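# Four arms unfold a folding crate and latch it

## Task

Unfold the crate that lies flat on the floor so that every one of its four walls stands upright and each of its four corners is latched.

## Robot and tools

Robots: four i2rt Big YAM arms, arm1 to arm4. Each has six revolute joints, a two-finger gripper and a wrist camera aimed at the fingertips. The hand reaches roughly 1.0 m from the joint 1 axis. Feet (base_link) in the scene frame, metres, quaternion w,x,y,z; each foot faces along its own +x: arm1 x=-0.344 y=+0.564 z=+0.400 quat_wxyz=(+0.769, -0.004, +0.000, -0.639); arm2 x=-0.347 y=-0.575 z=+0.384 quat_wxyz=(+0.754, +0.000, +0.000, +0.657); arm3 x=+0.320 y=+0.573 z=+0.372 quat_wxyz=(+0.627, +0.001, -0.001, -0.779); arm4 x=+0.356 y=-0.566 z=+0.334 quat_wxyz=(+0.630, +0.000, +0.000, +0.777).

Frame: a single scene frame in metres, origin on the floor, +z up. "hand" is the point between the finger pads, about 1 cm short of the tips. The fingers extend along the hand's +z; they open and close along its y. The printed hand position may be off from reality, more so far from the foot. hand_target is where the hand would be at the joint targets currently held.

move: one action for any of the keys arm1, arm2, arm3, arm4 (each a separate object; omit an arm to leave it alone), plus optional cameras. Per arm:
- joints: absolute targets by name. joint1_rad -2.879 to 2.879 (spin about the foot, positive counter-clockwise from above, 0 = arm along the foot's +x); joint2_rad 0 to 3.141 (shoulder; 0 = upper arm back and about level, positive lifts then brings it forward); joint3_rad 0 to 3.019 (elbow; 0 = folded, positive opens); joint4_rad -1.692 to 1.57 (hand pitch, positive tips fingers up); joint5_rad -1.57 to 1.57 (hand sideways, positive to the arm's right); joint6_rad -2.094 to 2.094 (hand roll, positive clockwise viewed from behind); gripper_m 0 to 0.093, the fingertip gap in metres. Done tolerances: ±0.045, ±0.14, ±0.09, ±0.055, ±0.03, ±0.035 rad, ±0.003 m. Joint moves run at each joint's own full speed, so the hand can sweep wide and strike hard.
- min_time_s: 0.1 to 8 s, the shortest duration of that arm's joint motions. Too short accelerates the move up to motor rated speed.
- target: an absolute hand pose, seven numbers [x, y, z, qw, qx, qy, qz], scene frame, metres. The hand follows a straight line from its hand_target. With target, joints may contain only gripper_m, otherwise the call is refused.
- speed: top hand speed for target, 0.002 to 0.5 m/s, default 0.25; turning capped at twice that in rad/s.
All motions of one action begin together; hand paths in one action finish together, and stop after 10 s even if short. No action exceeds 15 s. Each control step clips the path pose to 100 mm and 20 degrees from the measured hand, then steers joints by damped IK, favouring position. Paths ignore obstacles and other arms; the hand lags, drifts and may exceed speed, worst with the arm nearly straight. Omitted arms or joints may still push toward earlier targets. Very small moves might not start. A move with no action returns full state and all images.

cameras: list from arm1_cam_wrist, arm2_cam_wrist, arm3_cam_wrist, arm4_cam_wrist, cam_high, cam_low, or ["all"]; [] for none. Omitted: none for an action, all for an empty move. An unknown name voids the call. Images are 672x504.

wait: seconds 0 to 10, no new command, returns state (optional cameras). zoom_image: camera plus region [x0, y0, x1, y1] in pixels from the top-left, at most 504 by 504, only for a camera in the latest images. read_manual: section "licences" gives licence text, moves nothing. finished_scene: scene = current scene number; ends it for good, the crate must stay set up without help; calls after it in the same reply go to the next scene.

Results: "move" lists arms that got motion; "as last shown" marks an uncommanded arm whose status lines read "not commanded". "pictures" gives image order. Joint velocities are rad/s (gripper m/s) in joint_positions order; "within noise" means at rest. Joint torques are in N m, per arm joint, positive toward larger angle, with per-unit offset, scale and noise; numbers 3 and 4 wrap at ±28. Statuses: done (hand within 1 cm and 2 degrees); off_target (resting short, maybe still pushing); time_out (a stop: joints keep a nearer target, shown by on_its_own); not_followed, "joint command not followed" or "pose unreachable" (a safety check withholding targets; the gripper part still runs, a hand target is dropped). After a refused call or a stop, the remaining move, wait and finished_scene calls in that reply are skipped; an invalid call does not skip them.

Gripper: free-air readings run up to 0.003 m wide. Squeezing a rigid part, the reading sits about 0.005 m under to 0.002 m over its width. A target just under the touch reading grips lightly; 0.005 m or more below holds full force (about 50 to 64 N per pad).

Avoid: any hard squeeze between two robots ends the scene; closing on another arm's fingers counts as one, and no state line reports contact. The safety check may react late and allows fingers, housings and wrist cameras to meet. Arms do not stop on touch and keep pushing. Fast stretched arms overshoot up to about 30 degrees. Holding loads, stretching out or pushing at unreachable poses heats motors: MOTOR HOT appears at 85 °C, and at 100 °C an OVER-TEMPERATURE FAULT drops that arm for 30 to 60 s or more; afterwards resend any key marked limit_stop_at_motor_heat. The robot keeps its last command while you compose a reply. Do not drop or release moving parts, slam, or let anything fall far.

Each tool is called after "Emit:" in YAML: its name, and indented under it one key for each argument.

## Session

Emit:
move:

Scene clock: 0.00 s.
Joint torques (N m): no reading
Motor temperatures (°C): arm1=[26 28 28 24 27 23 24] | arm2=[24 25 23 24 28 27 25] | arm3=[26 24 27 24 26 24 27] | arm4=[25 26 26 31 26 25 27]
Heat: arm1: hottest joint2_rad 28 °C; arm2: hottest joint5_rad 28 °C; arm3: hottest joint3_rad 27 °C; arm4: hottest joint4_rad 31 °C.
Joint velocities: within noise
arm1.joint_positions: joint1_rad=-0.585 joint2_rad=+0.620 joint3_rad=+1.408 joint4_rad=-1.557 joint5_rad=+0.189 joint6_rad=-0.039 gripper_m=+0.09396
arm1.joint_status: not commanded
arm1.hand: x=-0.4492 y=+0.3975 z=+0.9079 quat_wxyz=(-0.135, -0.774, -0.490, +0.378) (m; scene frame)
arm1.hand_target: x=-0.4485 y=+0.3991 z=+0.9182 quat_wxyz=(-0.142, -0.770, -0.486, +0.388) (m; scene frame)
arm1.hand_status: not commanded
arm2.joint_positions: joint1_rad=+0.742 joint2_rad=+0.634 joint3_rad=+1.438 joint4_rad=-1.211 joint5_rad=-0.133 joint6_rad=-0.320 gripper_m=+0.09396
arm2.joint_status: not commanded
arm2.hand: x=-0.5072 y=-0.3840 z=+0.9710 quat_wxyz=(-0.284, +0.802, -0.229, -0.472) (m; scene frame)
arm2.hand_target: x=-0.5054 y=-0.3866 z=+0.9837 quat_wxyz=(-0.292, +0.795, -0.226, -0.481) (m; scene frame)
arm2.hand_status: not commanded
arm3.joint_positions: joint1_rad=+0.368 joint2_rad=+0.623 joint3_rad=+1.401 joint4_rad=-1.238 joint5_rad=-0.070 joint6_rad=+0.635 gripper_m=+0.09396
arm3.joint_status: not commanded
arm3.hand: x=+0.3681 y=+0.3300 z=+0.9365 quat_wxyz=(-0.499, -0.717, -0.455, +0.173) (m; scene frame)
arm3.hand_target: x=+0.3677 y=+0.3328 z=+0.9459 quat_wxyz=(-0.507, -0.712, -0.452, +0.176) (m; scene frame)
arm3.hand_status: not commanded
arm4.joint_positions: joint1_rad=+0.790 joint2_rad=+0.548 joint3_rad=+1.366 joint4_rad=-1.267 joint5_rad=+0.243 joint6_rad=-0.097 gripper_m=+0.09396
arm4.joint_status: not commanded
arm4.hand: x=+0.1990 y=-0.4148 z=+0.8936 quat_wxyz=(-0.270, +0.802, -0.261, -0.465) (m; scene frame)
arm4.hand_target: x=+0.2021 y=-0.4168 z=+0.9027 quat_wxyz=(-0.273, +0.796, -0.260, -0.474) (m; scene frame)
arm4.hand_status: not commanded
pictures: arm1_cam_wrist, arm2_cam_wrist, arm3_cam_wrist, arm4_cam_wrist, cam_high, cam_low

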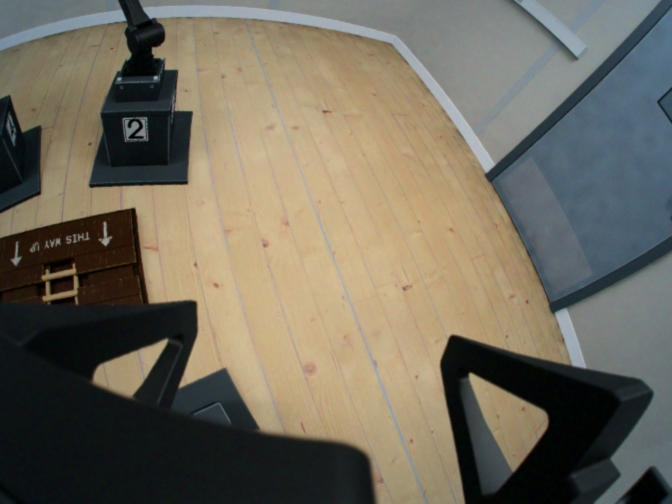

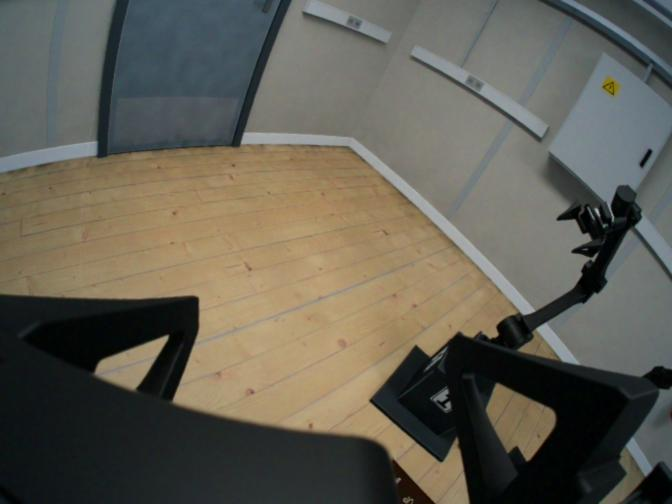

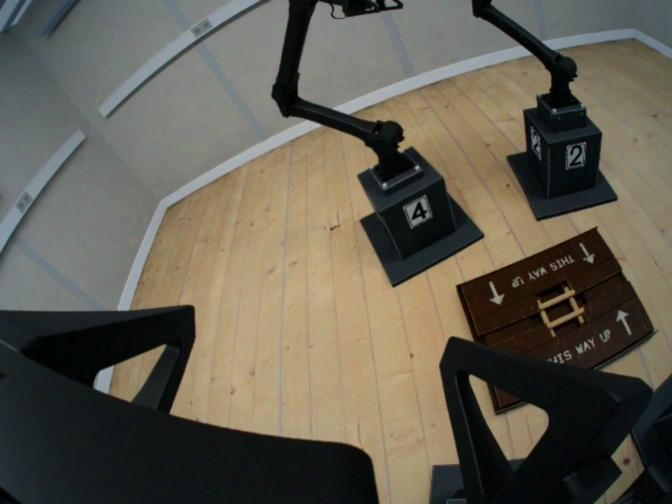

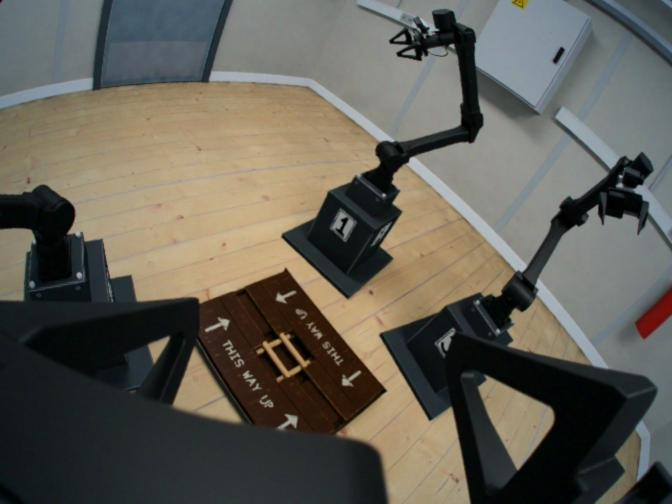

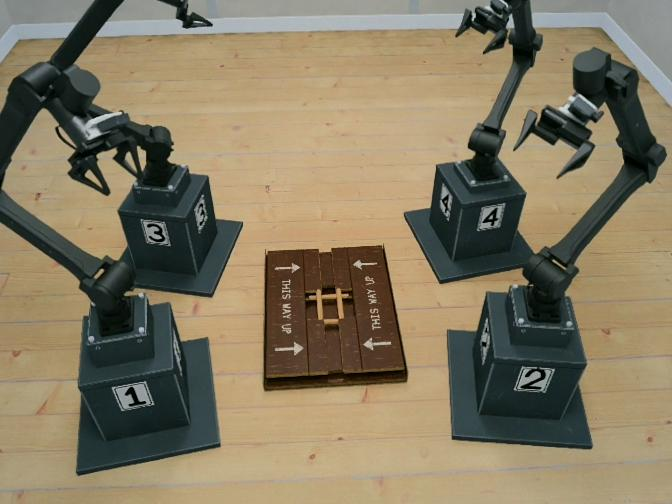

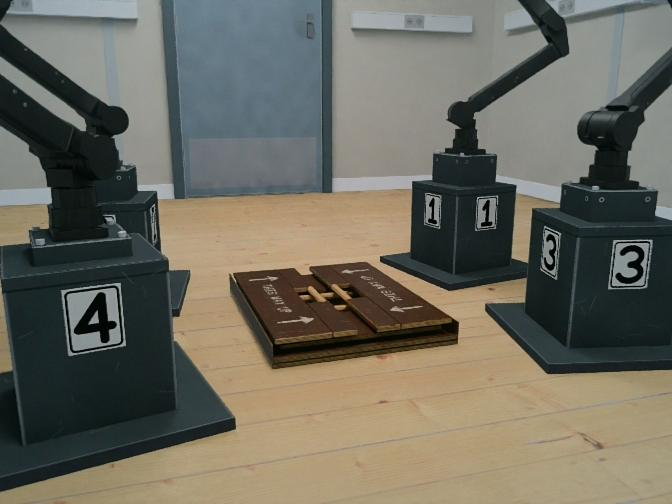

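Emit:
zoom_image:
  camera: "cam_high"
  region: [240, 230, 430, 400]

Emit:
zoom_image:
  camera: "cam_low"
  region: [210, 240, 480, 380]

Emit:
zoom_image:
  camera: "arm4_cam_wrist"
  region: [180, 250, 400, 440]

Emit:
zoom_image:
  camera: "arm3_cam_wrist"
  region: [440, 210, 672, 420]

Scaled by 2.653 from the camera's image (finer frame: 960x720).

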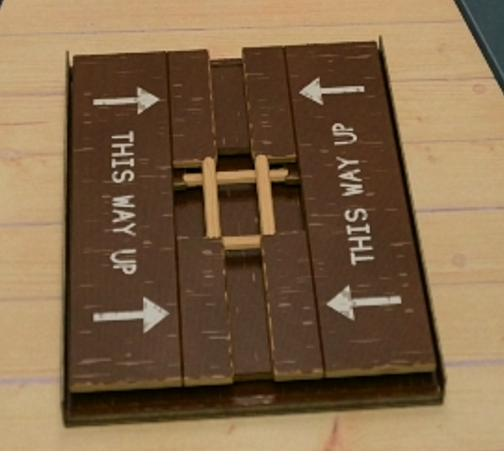

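Scaled by 1.867 from the camera's image (finer frame: 960x720).

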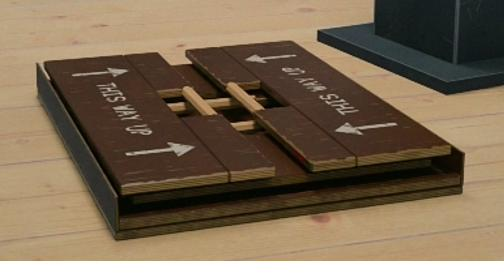

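Scaled by 2.291 from the camera's image (finer frame: 960x720).

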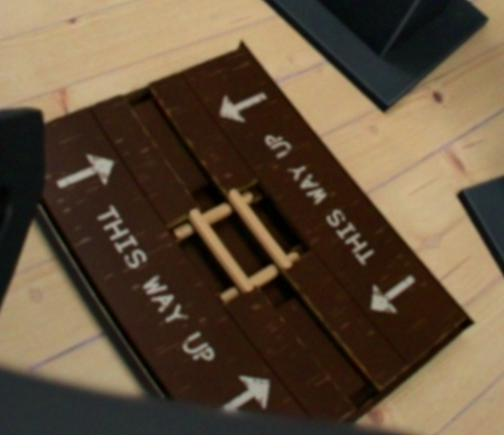

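Scaled by 2.172 from the camera's image (finer frame: 960x720).

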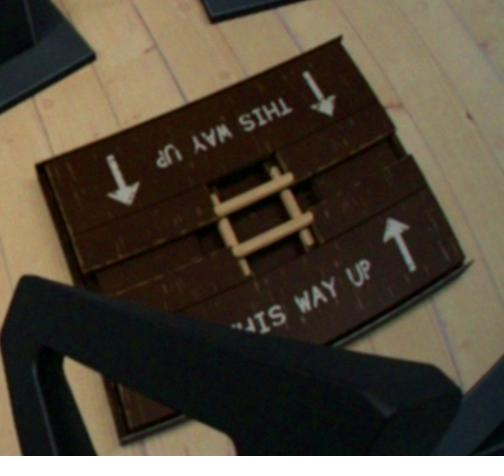

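Emit:
move:
  arm1: {"target": [-0.12, 0.12, 0.62, 0, 0, 1, 0], "speed": 0.3}
  arm4: {"target": [0.24, -0.16, 0.62, 0, 1, 0, 0], "speed": 0.3}
  cameras: ["all"]

Scene clock: 27.43 s.
Joint torques (N m): arm1=[0.5 -16.97 12.05 -0.12 0.01 -0.07] | arm2=[-0.15 1.32 7.73 1.81 -0.04 0] | arm3=[-0.79 -0.26 7.77 2.39 0.14 0.01] | arm4=[2.02 -11.05 14.12 -0.66 -0.09 -0.13]
Motor temperatures (°C): arm1=[26 28 30 25 26 23 24] | arm2=[24 25 24 25 28 27 25] | arm3=[26 24 30 24 26 23 27] | arm4=[25 26 29 31 26 25 27]
Heat: arm1: hottest joint3_rad 30 °C; arm2: hottest joint5_rad 28 °C; arm3: hottest joint3_rad 30 °C; arm4: hottest joint4_rad 31 °C.
move: arm1 off_target; arm4 off_target
Joint velocities: within noise
arm1.joint_positions: joint1_rad=+0.274 joint2_rad=+1.649 joint3_rad=+1.496 joint4_rad=-1.476 joint5_rad=+0.002 joint6_rad=-1.090 gripper_m=+0.09397
arm1.joint_status: not commanded
arm1.hand: x=-0.1304 y=+0.1327 z=+0.5979 quat_wxyz=(+0.017, -0.011, -1.000, -0.023)
arm1.hand_target: x=-0.1204 y=+0.1214 z=+0.6172 quat_wxyz=(+0.006, +0.000, -1.000, -0.003)
arm1.hand_status: off_target (0.027 m and 3.5 deg from the pose sent, 0.518 m and 121.3 deg at the start)
arm2, arm3: as last shown
arm4.joint_positions: joint1_rad=+0.054 joint2_rad=+1.441 joint3_rad=+1.443 joint4_rad=-1.618 joint5_rad=-0.006 joint6_rad=-1.263 gripper_m=+0.09396
arm4.joint_status: not commanded
arm4.hand: x=+0.2491 y=-0.1696 z=+0.6023 quat_wxyz=(+0.023, +0.999, -0.023, +0.003)
arm4.hand_target: x=+0.2434 y=-0.1597 z=+0.6182 quat_wxyz=(+0.006, +1.000, -0.010, +0.000)
arm4.hand_status: off_target (0.022 m and 3.7 deg from the pose sent, 0.376 m and 73.4 deg at the start)
pictures: arm1_cam_wrist, arm2_cam_wrist, arm3_cam_wrist, arm4_cam_wrist, cam_high, cam_low

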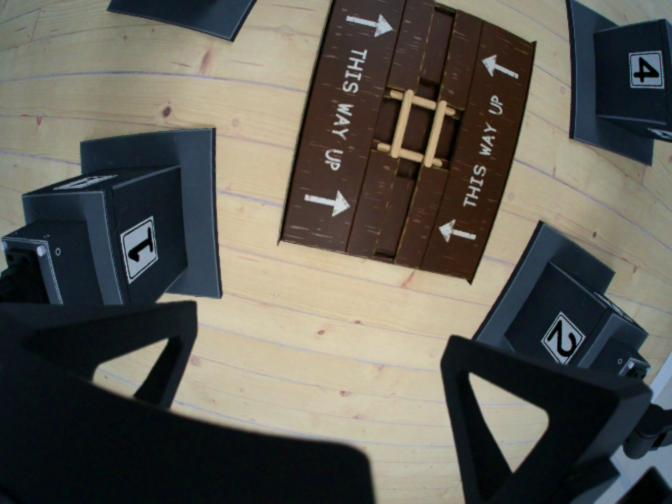

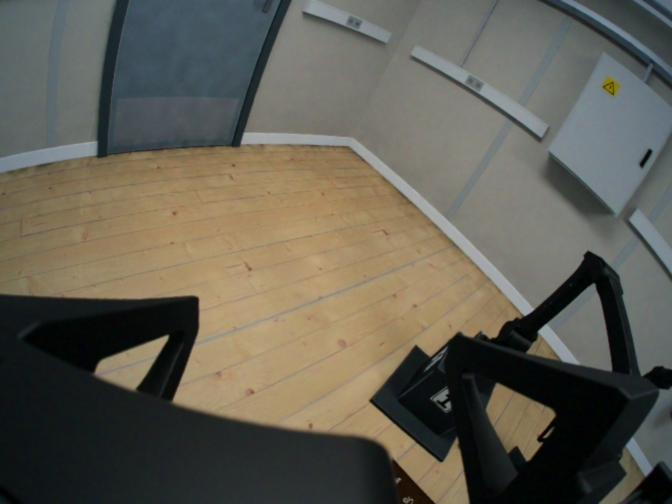

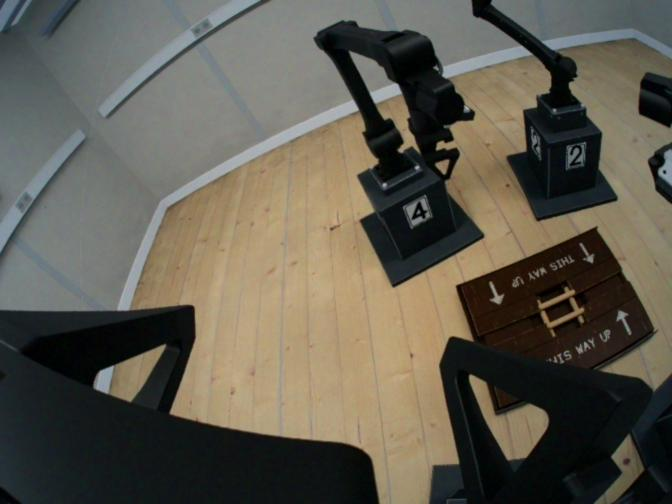

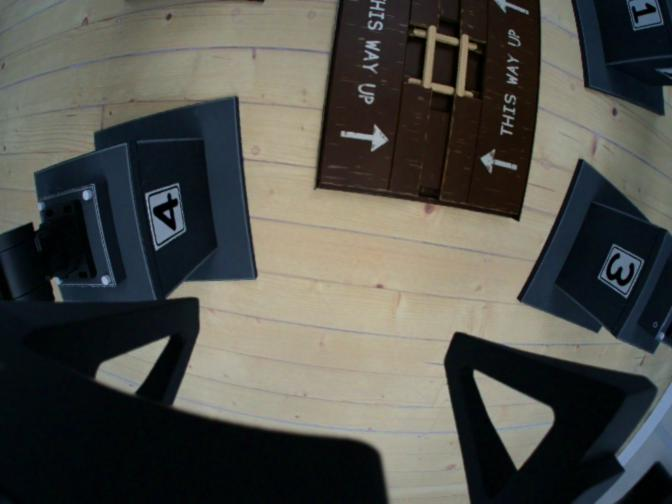

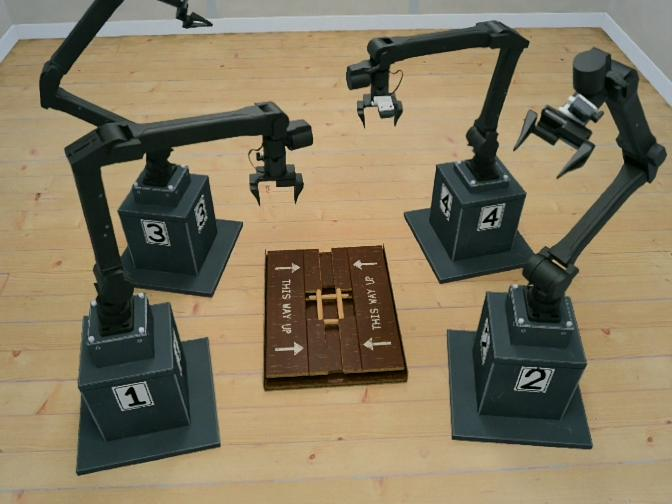

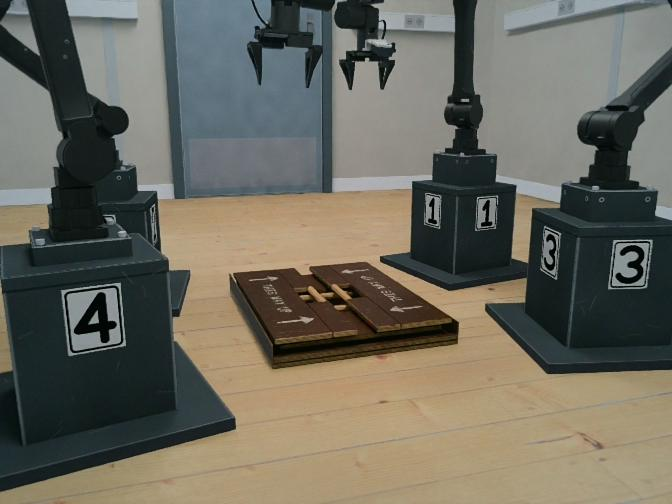

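Emit:
zoom_image:
  camera: "arm1_cam_wrist"
  region: [0, 0, 336, 330]

Emit:
zoom_image:
  camera: "arm1_cam_wrist"
  region: [260, 0, 672, 400]

Emit:
zoom_image:
  camera: "arm4_cam_wrist"
  region: [300, 0, 560, 230]

Scaled by 1.500 from the camera's image (finer frame: 960x720).

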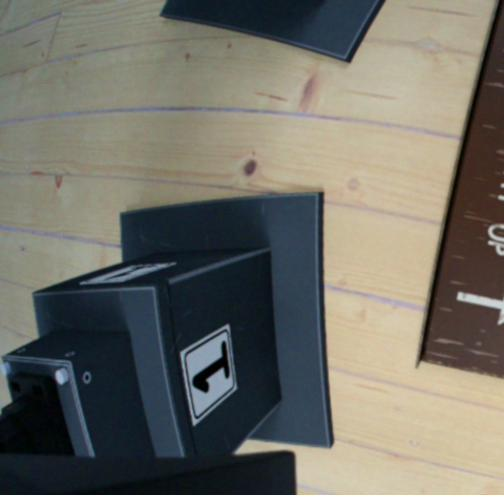

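Scaled by 1.223 from the camera's image (finer frame: 960x720).

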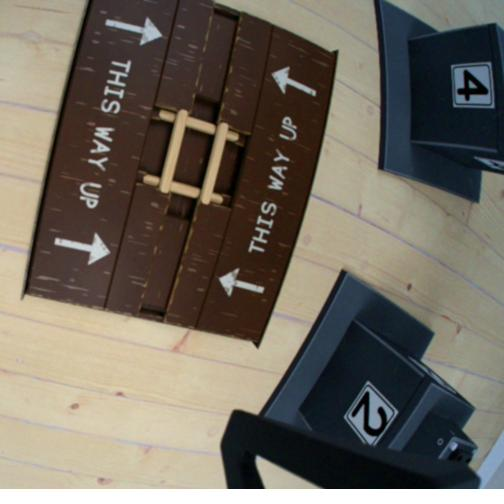

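Scaled by 1.938 from the camera's image (finer frame: 960x720).

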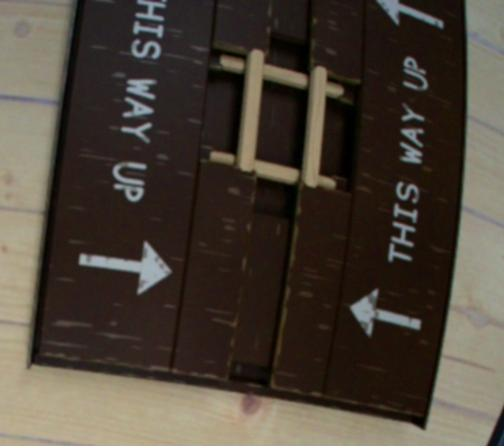

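Emit:
move:
  arm1: {"target": [0.005, 0.015, 0.27, 0, 0, 1, 0], "speed": 0.3}
  cameras: ["arm1_cam_wrist", "arm4_cam_wrist", "cam_high", "cam_low"]

Scene clock: 78.40 s.
Joint torques (N m): arm1=[0.97 -24.7 9.44 0.51 0.01 0.18] | arm2=[-0.09 1.32 7.75 1.8 -0.04 0] | arm3=[-0.73 0.38 7.76 2.36 0.14 0.02] | arm4=[2.37 -10.99 14.12 -0.66 -0.09 -0.11]
Motor temperatures (°C): arm1=[26 30 36 24 26 23 24] | arm2=[24 25 25 25 28 26 25] | arm3=[26 24 32 25 26 23 27] | arm4=[25 26 32 31 26 25 27]
Heat: arm1: hottest joint3_rad 36 °C; arm2: hottest joint5_rad 28 °C; arm3: hottest joint3_rad 32 °C; arm4: hottest joint3_rad 32 °C.
move: arm1 off_target
Joint velocities: within noise
arm1.joint_positions: joint1_rad=+0.376 joint2_rad=+2.369 joint3_rad=+1.684 joint4_rad=-0.933 joint5_rad=-0.005 joint6_rad=-1.020 gripper_m=+0.09397
arm1.joint_status: not commanded
arm1.hand: x=-0.0121 y=+0.0348 z=+0.2581 quat_wxyz=(+0.013, +0.005, -1.000, -0.018)
arm1.hand_target: x=+0.0031 y=+0.0194 z=+0.2697 quat_wxyz=(+0.001, +0.001, -1.000, +0.000)
arm1.hand_status: off_target (0.029 m and 2.6 deg from the pose sent, 0.374 m and 3.5 deg at the start)
arm2, arm3, arm4: as last shown

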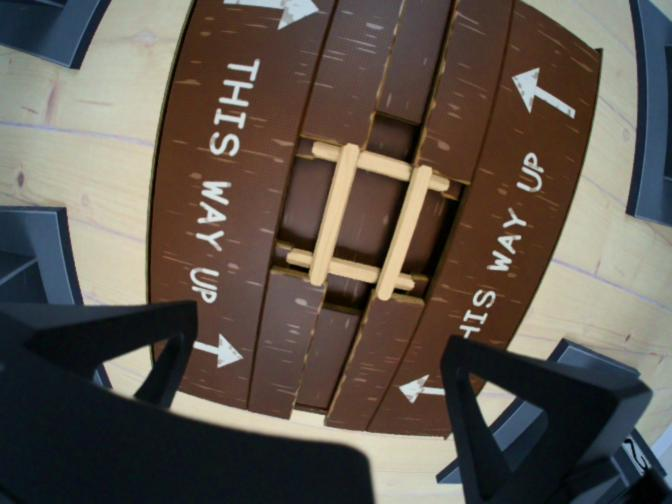

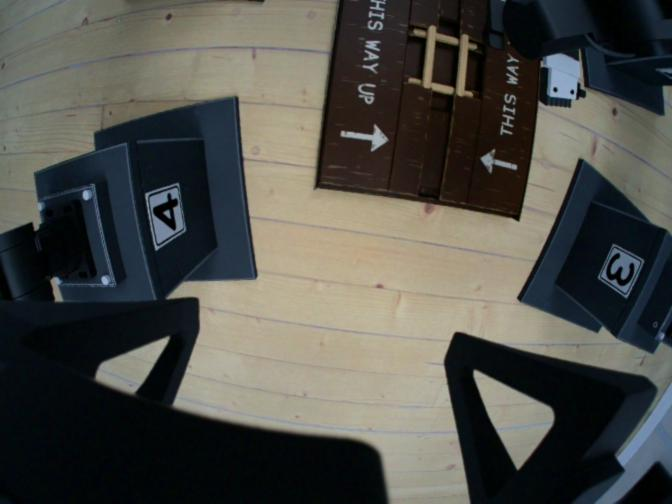

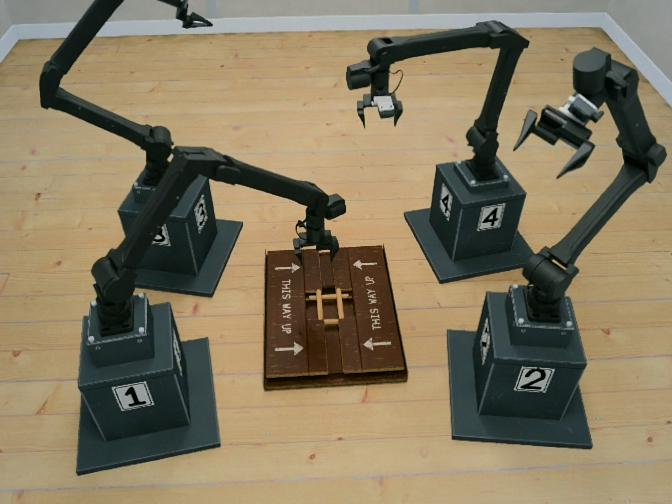

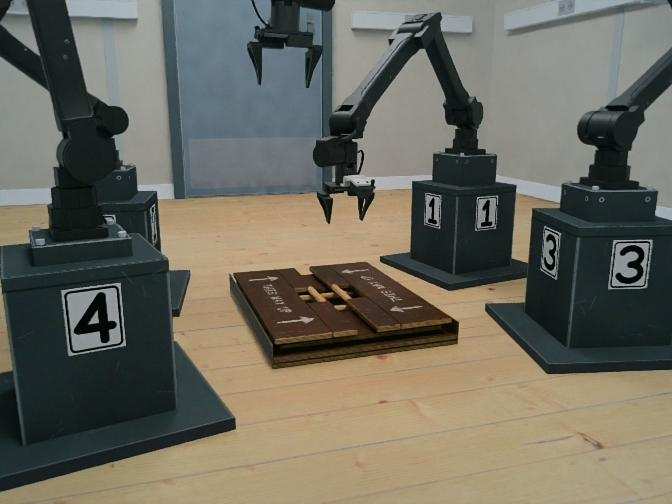

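Emit:
move:
  arm1: {"target": [0.0055, 0.018, 0.142, 0.0136, 0.0349, 0.9994, -0.0175], "speed": 0.2, "joints": {"gripper_m": 0.047}}
  cameras: ["arm1_cam_wrist"]

Scene clock: 98.73 s.
Joint torques (N m): arm1=[0.67 -25.99 7.95 0.95 0 0.2] | arm2=[-0.09 1.26 7.76 1.8 -0.04 0] | arm3=[-1.08 0.32 7.66 2.3 0.11 0.04] | arm4=[2.37 -11.05 14.13 -0.66 -0.09 -0.11]
Motor temperatures (°C): arm1=[26 31 36 24 26 23 24] | arm2=[24 25 26 25 28 26 25] | arm3=[26 24 32 24 26 23 27] | arm4=[25 26 33 31 26 25 27]
Heat: arm1: hottest joint3_rad 36 °C; arm2: hottest joint5_rad 28 °C; arm3: hottest joint3_rad 32 °C; arm4: hottest joint3_rad 33 °C.
move: arm1 off_target
Joint velocities: within noise
arm1.joint_positions: joint1_rad=+0.376 joint2_rad=+2.590 joint3_rad=+1.713 joint4_rad=-0.701 joint5_rad=-0.008 joint6_rad=-0.951 gripper_m=+0.04706
arm1.joint_status: all done
arm1.hand: x=-0.0135 y=+0.0361 z=+0.1308 quat_wxyz=(+0.001, -0.030, -1.000, -0.002)
arm1.hand_target: x=+0.0044 y=+0.0197 z=+0.1424 quat_wxyz=(-0.013, -0.032, -0.999, +0.018)
arm1.hand_status: off_target (0.028 m and 2.9 deg from the pose sent, 0.119 m and 6.8 deg at the start)
arm2, arm3, arm4: as last shown

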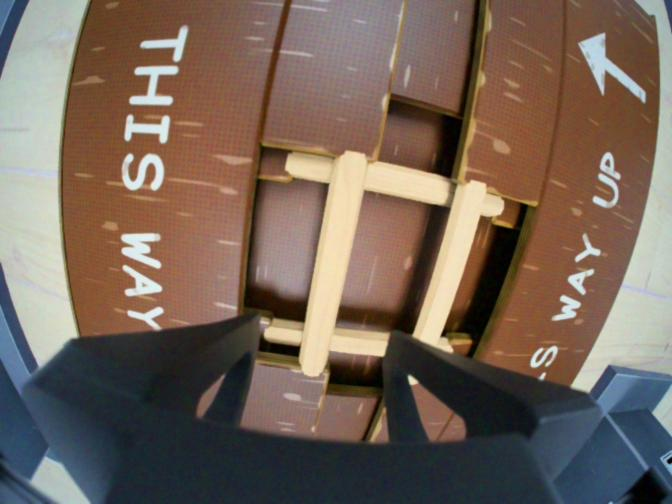

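Emit:
move:
  arm1: {"target": [0.0064, 0.0131, 0.067, 0.0136, 0.0349, 0.9994, -0.0175], "speed": 0.15}
  cameras: ["arm1_cam_wrist", "cam_low", "cam_high"]

Scene clock: 106.30 s.
Joint torques (N m): arm1=[0.32 -26.05 7.75 0.65 -0.01 0.21] | arm2=[-0.03 1.32 7.75 1.81 -0.04 0] | arm3=[-0.73 0.32 7.83 2.45 0.09 0.03] | arm4=[2.37 -10.99 14.13 -0.66 -0.09 -0.11]
Motor temperatures (°C): arm1=[26 32 36 24 26 23 24] | arm2=[24 25 26 25 27 26 25] | arm3=[26 24 32 24 26 23 27] | arm4=[25 26 33 31 26 25 27]
Heat: arm1: hottest joint3_rad 36 °C; arm2: hottest joint5_rad 27 °C; arm3: hottest joint3_rad 32 °C; arm4: hottest joint3_rad 33 °C.
move: arm1 off_target
Joint velocities: within noise
arm1.joint_positions: joint1_rad=+0.376 joint2_rad=+2.757 joint3_rad=+1.838 joint4_rad=-0.649 joint5_rad=-0.010 joint6_rad=-0.947 gripper_m=+0.04706
arm1.joint_status: not commanded
arm1.hand: x=-0.0095 y=+0.0291 z=+0.0591 quat_wxyz=(-0.002, -0.031, -1.000, +0.001)
arm1.hand_target: x=+0.0062 y=+0.0142 z=+0.0675 quat_wxyz=(-0.014, -0.034, -0.999, +0.018)
arm1.hand_status: off_target (0.024 m and 2.3 deg from the pose sent, 0.071 m and 2.9 deg at the start)
arm2, arm3, arm4: as last shown
pictures: arm1_cam_wrist, cam_high, cam_low

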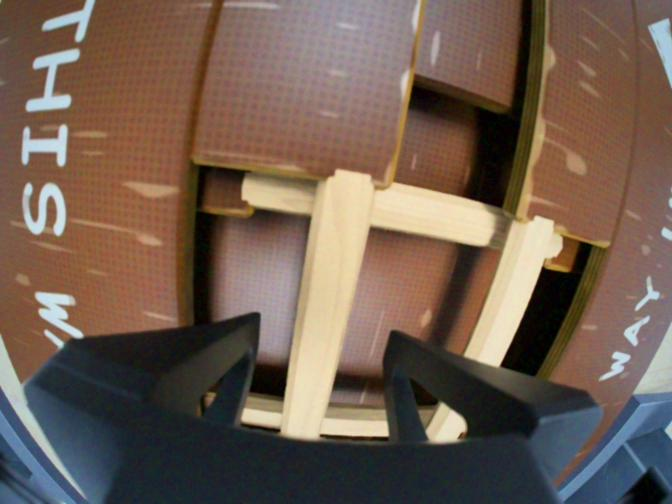

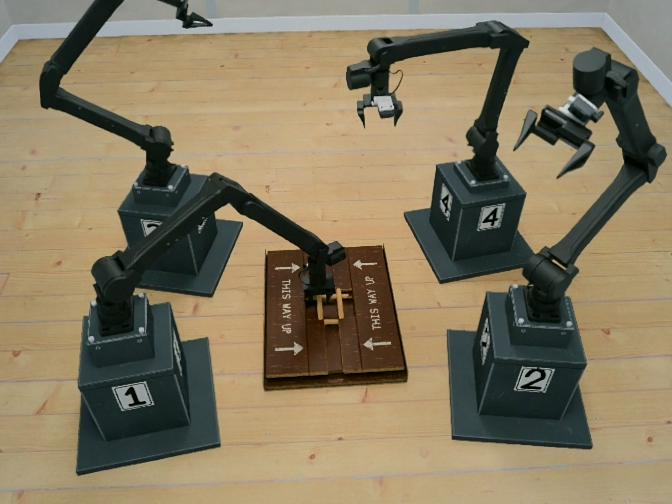

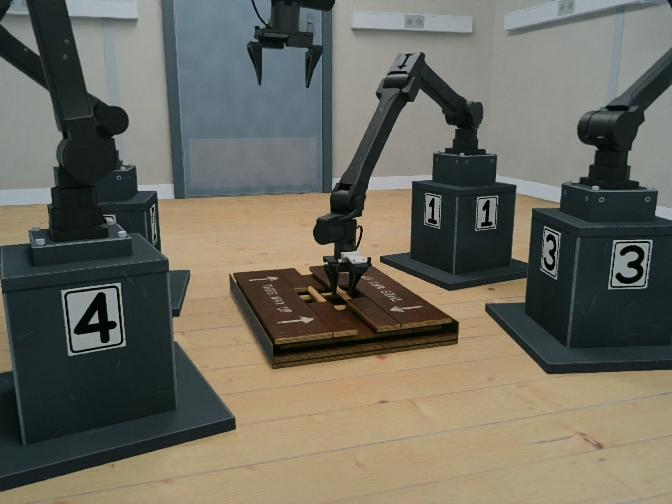

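Emit:
zoom_image:
  camera: "arm1_cam_wrist"
  region: [180, 160, 480, 460]

Emit:
zoom_image:
  camera: "cam_low"
  region: [260, 200, 420, 340]

Scaled by 1.680 from the camera's image (finer frame: 960x720).

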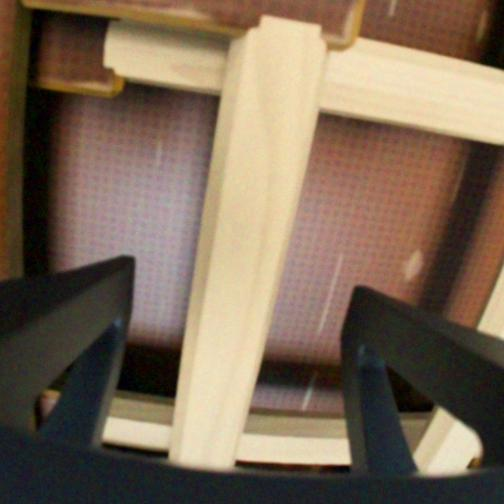

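Scaled by 3.150 from the camera's image (finer frame: 960x720).

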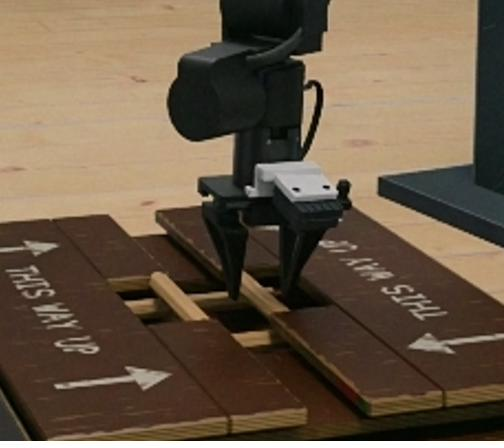

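Emit:
move:
  arm1: {"target": [0.0064, 0.0131, 0.051, 0.0136, 0.0349, 0.9994, -0.0175], "speed": 0.1}

Emit:
move:
  arm1: {"joints": {"gripper_m": 0.011}}
  cameras: ["arm1_cam_wrist", "cam_low"]

Scene clock: 110.93 s.
Joint torques (N m): arm1=[0.56 -25.29 7.88 1.01 0.07 0.26] | arm2=[-0.09 1.32 7.73 1.81 -0.04 0] | arm3=[-0.79 -0.26 7.6 2.35 0.11 0.04] | arm4=[2.32 -11.05 14.12 -0.66 -0.09 -0.11]
Motor temperatures (°C): arm1=[26 32 36 24 26 23 24] | arm2=[24 25 26 25 27 26 25] | arm3=[26 24 32 24 26 23 27] | arm4=[25 26 33 31 26 25 27]
Heat: arm1: hottest joint3_rad 36 °C; arm2: hottest joint5_rad 27 °C; arm3: hottest joint3_rad 32 °C; arm4: hottest joint3_rad 33 °C.
move: arm1 off_target
Joint velocities: within noise
arm1.joint_positions: joint1_rad=+0.376 joint2_rad=+2.778 joint3_rad=+1.868 joint4_rad=-0.646 joint5_rad=-0.010 joint6_rad=-0.946 gripper_m=+0.04706
arm1.joint_status: not commanded
arm1.hand: x=-0.0056 y=+0.0228 z=+0.0531 quat_wxyz=(-0.006, -0.032, -0.999, +0.006)
arm1.hand_target: x=+0.0063 y=+0.0134 z=+0.0515 quat_wxyz=(-0.014, -0.035, -0.999, +0.018)
arm1.hand_status: off_target (0.016 m and 1.6 deg from the pose sent, 0.024 m and 2.3 deg at the start)
arm2, arm3, arm4: as last shown
pictures: none

Scene clock: 111.53 s.
Joint torques (N m): arm1=[-0.5 -25.11 7.8 1.43 0.21 0.16] | arm2=[-0.09 1.32 7.73 1.81 -0.04 0] | arm3=[-0.21 0.21 7.75 2.44 0.13 0.04] | arm4=[2.37 -10.99 14.12 -0.66 -0.09 -0.11]
Motor temperatures (°C): arm1=[26 32 35 24 26 23 24] | arm2=[24 25 26 25 27 26 25] | arm3=[26 24 32 24 26 23 27] | arm4=[25 26 33 30 26 25 27]
Heat: arm1: hottest joint3_rad 35 °C; arm2: hottest joint5_rad 27 °C; arm3: hottest joint3_rad 32 °C; arm4: hottest joint3_rad 33 °C.
move: arm1 off_target
Joint velocities: within noise
arm1.joint_positions: joint1_rad=+0.381 joint2_rad=+2.781 joint3_rad=+1.868 joint4_rad=-0.661 joint5_rad=-0.016 joint6_rad=-0.934 gripper_m=+0.01704
arm1.joint_status: gripper_m off_target (ended at +0.01708, target +0.01100)
arm1.hand: x=-0.0050 y=+0.0294 z=+0.0512 quat_wxyz=(-0.003, -0.036, -0.999, -0.003)
arm1.hand_target: x=+0.0064 y=+0.0139 z=+0.0509 quat_wxyz=(-0.015, -0.040, -0.999, +0.017)
arm1.hand_status: not commanded
arm2, arm3, arm4: as last shown

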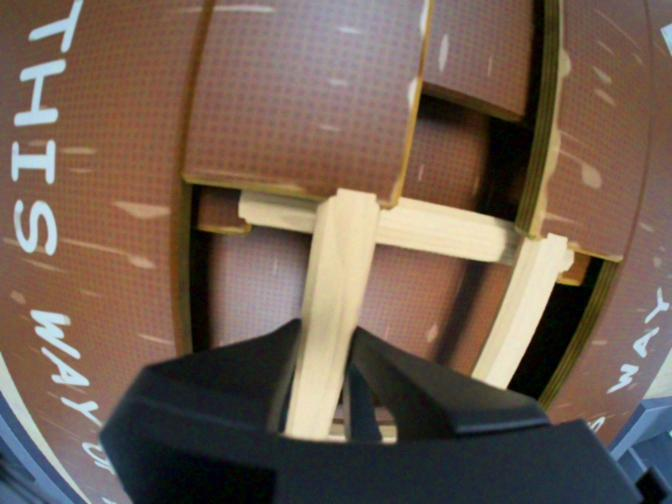

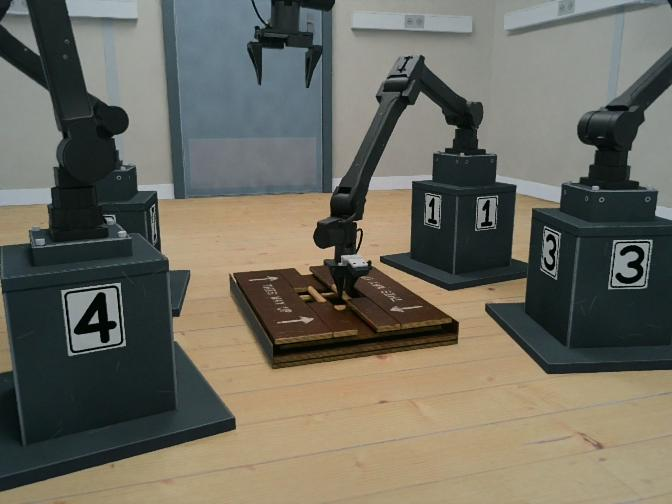

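Emit:
move:
  arm1: {"target": [0.0104, 0.0382, 0.149, 0.0100, 0.0327, 0.9886, -0.1479], "speed": 0.12}
  cameras: ["arm1_cam_wrist", "cam_low"]

Scene clock: 122.23 s.
Joint torques (N m): arm1=[0.97 -29.22 3.88 0.49 0.16 0.2] | arm2=[-0.09 1.26 7.76 1.8 -0.04 0] | arm3=[-0.73 0.21 7.76 2.41 0.11 0.04] | arm4=[2.32 -11.05 14.12 -0.66 -0.09 -0.11]
Motor temperatures (°C): arm1=[26 33 35 24 26 23 25] | arm2=[24 25 26 25 27 26 25] | arm3=[26 24 32 24 26 23 27] | arm4=[25 27 34 30 26 25 27]
Heat: arm1: hottest joint3_rad 35 °C; arm2: hottest joint5_rad 27 °C; arm3: hottest joint3_rad 32 °C; arm4: hottest joint3_rad 34 °C.
move: arm1 off_target
Joint velocities: within noise
arm1.joint_positions: joint1_rad=+0.439 joint2_rad=+2.548 joint3_rad=+1.513 joint4_rad=-0.315 joint5_rad=+0.165 joint6_rad=-0.894 gripper_m=+0.01704
arm1.joint_status: not commanded
arm1.hand: x=-0.0058 y=+0.0408 z=+0.1186 quat_wxyz=(+0.001, -0.035, -0.990, +0.140)
arm1.hand_target: x=+0.0095 y=+0.0339 z=+0.1482 quat_wxyz=(-0.011, -0.035, -0.988, +0.153)
arm1.hand_status: off_target (0.035 m and 1.6 deg from the pose sent, 0.099 m and 17.4 deg at the start)
arm2, arm3, arm4: as last shown

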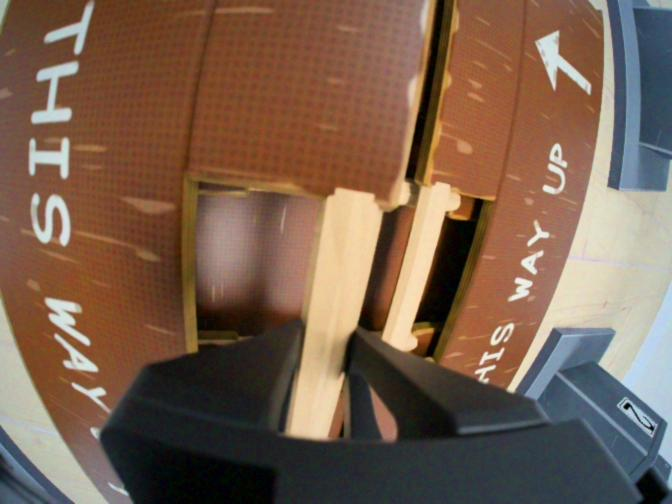

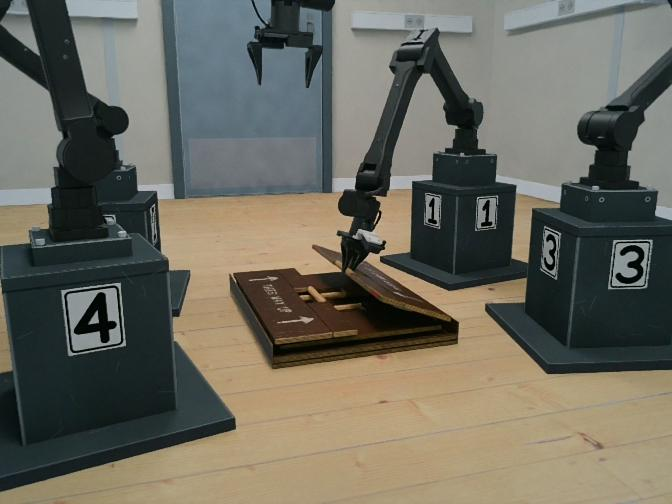

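Emit:
move:
  arm1: {"target": [0.0144, 0.106, 0.232, 0.0064, 0.0299, 0.9610, -0.2756], "speed": 0.15}

Emit:
move:
  arm1: {"target": [0.0189, 0.185, 0.245, 0.0026, 0.0266, 0.9169, -0.3987], "speed": 0.12}
  cameras: ["arm1_cam_wrist", "cam_low", "cam_high"]

Scene clock: 134.07 s.
Joint torques (N m): arm1=[1.49 -25 3.63 1.33 0.26 0.16] | arm2=[-0.09 1.26 7.73 1.8 -0.04 0] | arm3=[-1.08 0.15 7.71 2.3 0.12 0.03] | arm4=[2.37 -10.99 14.12 -0.68 -0.09 -0.11]
Motor temperatures (°C): arm1=[26 34 34 24 26 23 25] | arm2=[24 25 26 25 27 26 25] | arm3=[26 24 32 24 26 23 27] | arm4=[25 27 34 30 26 25 26]
Heat: arm1: hottest joint2_rad 34 °C; arm2: hottest joint5_rad 27 °C; arm3: hottest joint3_rad 32 °C; arm4: hottest joint3_rad 34 °C.
move: arm1 off_target
Joint velocities: within noise
arm1.joint_positions: joint1_rad=+0.563 joint2_rad=+2.280 joint3_rad=+1.143 joint4_rad=-0.071 joint5_rad=+0.369 joint6_rad=-0.814 gripper_m=+0.01654
arm1.joint_status: not commanded
arm1.hand: x=-0.0076 y=+0.1066 z=+0.2068 quat_wxyz=(+0.013, -0.037, -0.966, +0.256)
arm1.hand_target: x=+0.0105 y=+0.1047 z=+0.2306 quat_wxyz=(-0.006, -0.032, -0.962, +0.270)
arm1.hand_status: off_target (0.033 m and 3.3 deg from the pose sent, 0.132 m and 16.0 deg at the start)
arm2.joint_positions: joint1_rad=+0.742 joint2_rad=+0.634 joint3_rad=+1.438 joint4_rad=-1.211 joint5_rad=-0.133 joint6_rad=-0.320 gripper_m=+0.09396
arm2.joint_status: not commanded
arm2.hand: x=-0.5072 y=-0.3840 z=+0.9710 quat_wxyz=(-0.284, +0.802, -0.229, -0.472)
arm2.hand_target: x=-0.5054 y=-0.3866 z=+0.9837 quat_wxyz=(-0.292, +0.795, -0.226, -0.481)
arm2.hand_status: not commanded
arm3.joint_positions: joint1_rad=+0.368 joint2_rad=+0.623 joint3_rad=+1.401 joint4_rad=-1.238 joint5_rad=-0.070 joint6_rad=+0.635 gripper_m=+0.09396
arm3.joint_status: not commanded
arm3.hand: x=+0.3681 y=+0.3300 z=+0.9365 quat_wxyz=(-0.499, -0.717, -0.455, +0.173)
arm3.hand_target: x=+0.3677 y=+0.3328 z=+0.9459 quat_wxyz=(-0.507, -0.712, -0.452, +0.176)
arm3.hand_status: not commanded
arm4: as last shown
pictures: none

Scene clock: 135.73 s.
Joint torques (N m): arm1=[3.66 -21.54 2.36 1.63 -0.18 0.12] | arm2=[-0.09 1.26 7.75 1.83 -0.04 0] | arm3=[-0.32 0.03 7.84 2.26 0.12 0.03] | arm4=[2.32 -11.05 14.12 -0.66 -0.09 -0.11]
Motor temperatures (°C): arm1=[26 33 34 24 26 23 25] | arm2=[24 25 26 25 27 26 25] | arm3=[26 24 32 24 26 23 27] | arm4=[25 27 34 30 26 25 26]
Heat: arm1: hottest joint3_rad 34 °C; arm2: hottest joint5_rad 27 °C; arm3: hottest joint3_rad 32 °C; arm4: hottest joint3_rad 34 °C.
move: arm1 off_target
Joint velocities: within noise
arm1.joint_positions: joint1_rad=+0.732 joint2_rad=+2.234 joint3_rad=+0.920 joint4_rad=+0.247 joint5_rad=+0.676 joint6_rad=-0.733 gripper_m=+0.01653
arm1.joint_status: not commanded
arm1.hand: x=-0.0091 y=+0.1682 z=+0.2344 quat_wxyz=(+0.027, -0.046, -0.915, +0.400)
arm1.hand_target: x=+0.0171 y=+0.1824 z=+0.2461 quat_wxyz=(+0.000, -0.027, -0.915, +0.402)
arm1.hand_status: off_target (0.034 m and 4.0 deg from the pose sent, 0.091 m and 17.5 deg at the start)
arm2, arm3: as last shown
arm4.joint_positions: joint1_rad=+0.054 joint2_rad=+1.441 joint3_rad=+1.443 joint4_rad=-1.618 joint5_rad=-0.006 joint6_rad=-1.263 gripper_m=+0.09396
arm4.joint_status: not commanded
arm4.hand: x=+0.2491 y=-0.1696 z=+0.6023 quat_wxyz=(+0.023, +0.999, -0.023, +0.003)
arm4.hand_target: x=+0.2434 y=-0.1597 z=+0.6182 quat_wxyz=(+0.006, +1.000, -0.010, +0.000)
arm4.hand_status: not commanded
pictures: arm1_cam_wrist, cam_high, cam_low

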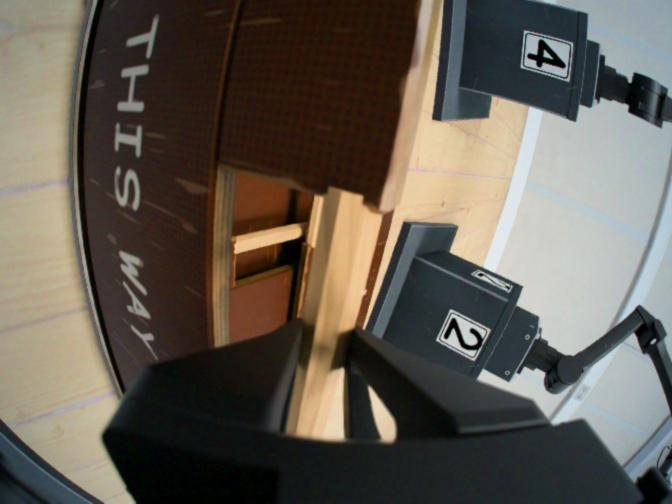

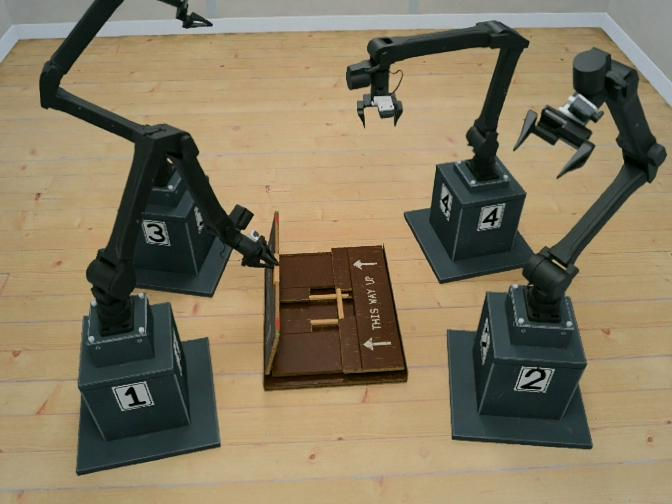

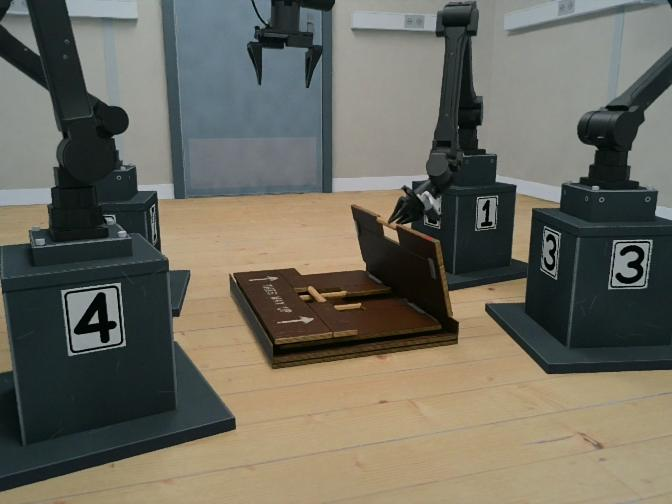

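Emit:
zoom_image:
  camera: "cam_low"
  region: [330, 180, 480, 340]

Emit:
zoom_image:
  camera: "cam_high"
  region: [230, 190, 420, 400]

Scaled by 3.150 from the camera's image (finer frame: 960x720).

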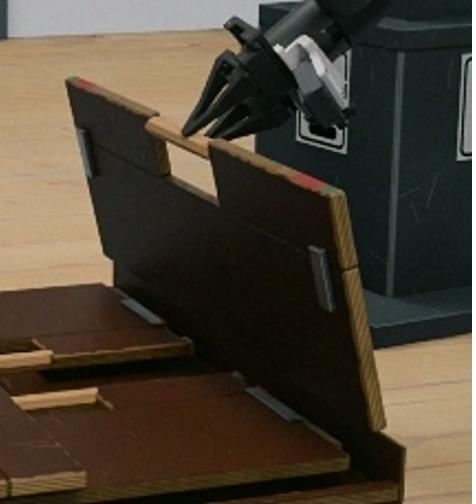

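Scaled by 2.400 from the camera's image (finer frame: 960x720).

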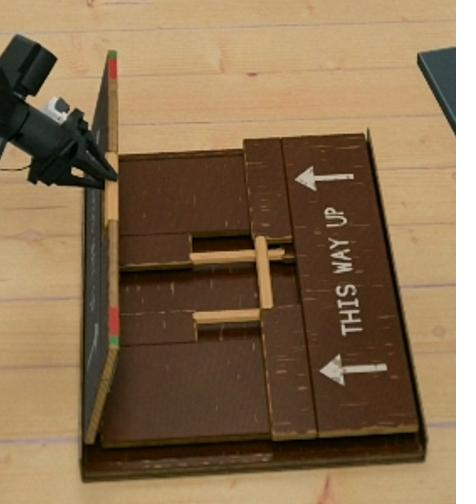

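Emit:
move:
  arm1: {"target": [0.0189, 0.238, 0.252, 0.0026, 0.0266, 0.9169, -0.3987], "speed": 0.08}
  cameras: ["cam_low", "cam_high"]

Emit:
zoom_image:
  camera: "cam_low"
  region: [330, 180, 480, 340]

Scene clock: 141.50 s.
Joint torques (N m): arm1=[4.84 -21.13 2.18 0.68 -0.38 0.19] | arm2=[-0.03 1.32 7.73 1.78 -0.04 0] | arm3=[-0.62 0.15 7.82 2.22 0.13 0.03] | arm4=[2.37 -10.99 14.12 -0.66 -0.09 -0.11]
Motor temperatures (°C): arm1=[26 33 33 24 26 23 25] | arm2=[24 25 26 25 27 26 25] | arm3=[26 24 32 24 26 23 27] | arm4=[25 27 34 30 26 25 26]
Heat: arm1: hottest joint2_rad 33 °C; arm2: hottest joint5_rad 27 °C; arm3: hottest joint3_rad 32 °C; arm4: hottest joint3_rad 34 °C.
move: arm1 off_target
Joint velocities: within noise
arm1.joint_positions: joint1_rad=+0.823 joint2_rad=+2.191 joint3_rad=+0.842 joint4_rad=+0.224 joint5_rad=+0.723 joint6_rad=-0.630 gripper_m=+0.01645
arm1.joint_status: not commanded
arm1.hand: x=-0.0099 y=+0.2150 z=+0.2422 quat_wxyz=(+0.025, -0.047, -0.913, +0.404)
arm1.hand_target: x=+0.0181 y=+0.2369 z=+0.2518 quat_wxyz=(-0.001, -0.022, -0.916, +0.400)
arm1.hand_status: off_target (0.038 m and 4.0 deg from the pose sent, 0.077 m and 4.0 deg at the start)
arm2, arm3, arm4: as last shown
pictures: cam_high, cam_low

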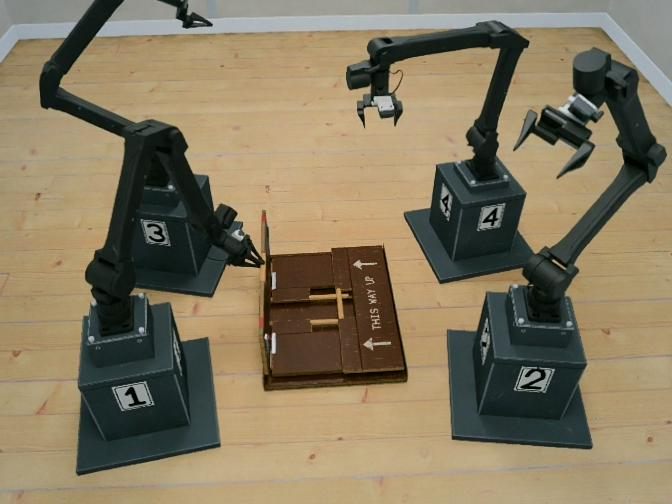

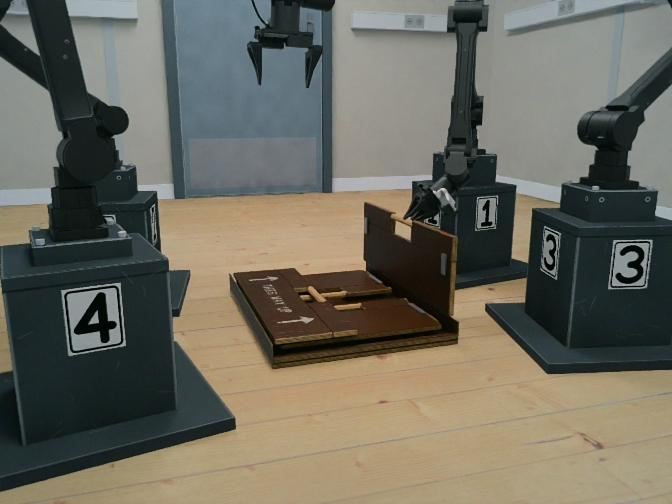

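Scaled by 3.150 from the camera's image (finer frame: 960x720).

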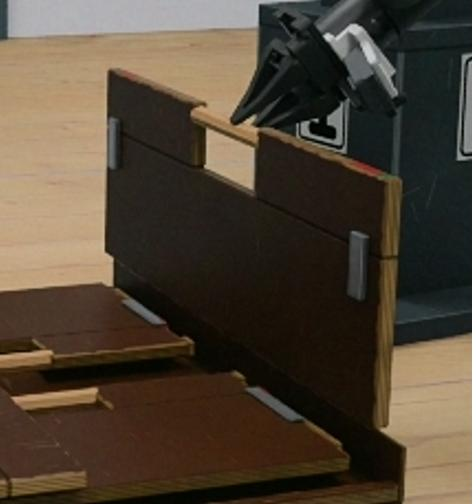

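Emit:
zoom_image:
  camera: "cam_high"
  region: [230, 190, 420, 400]

Scaled by 2.400 from the camera's image (finer frame: 960x720).

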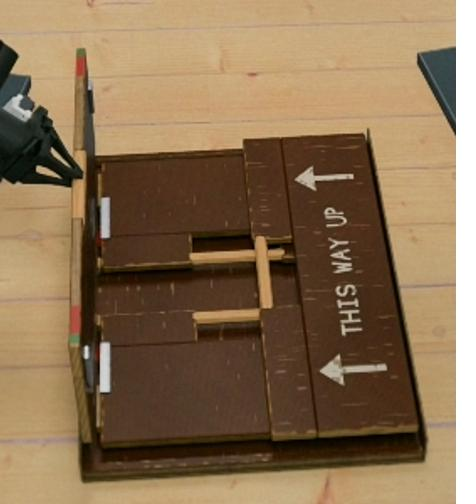

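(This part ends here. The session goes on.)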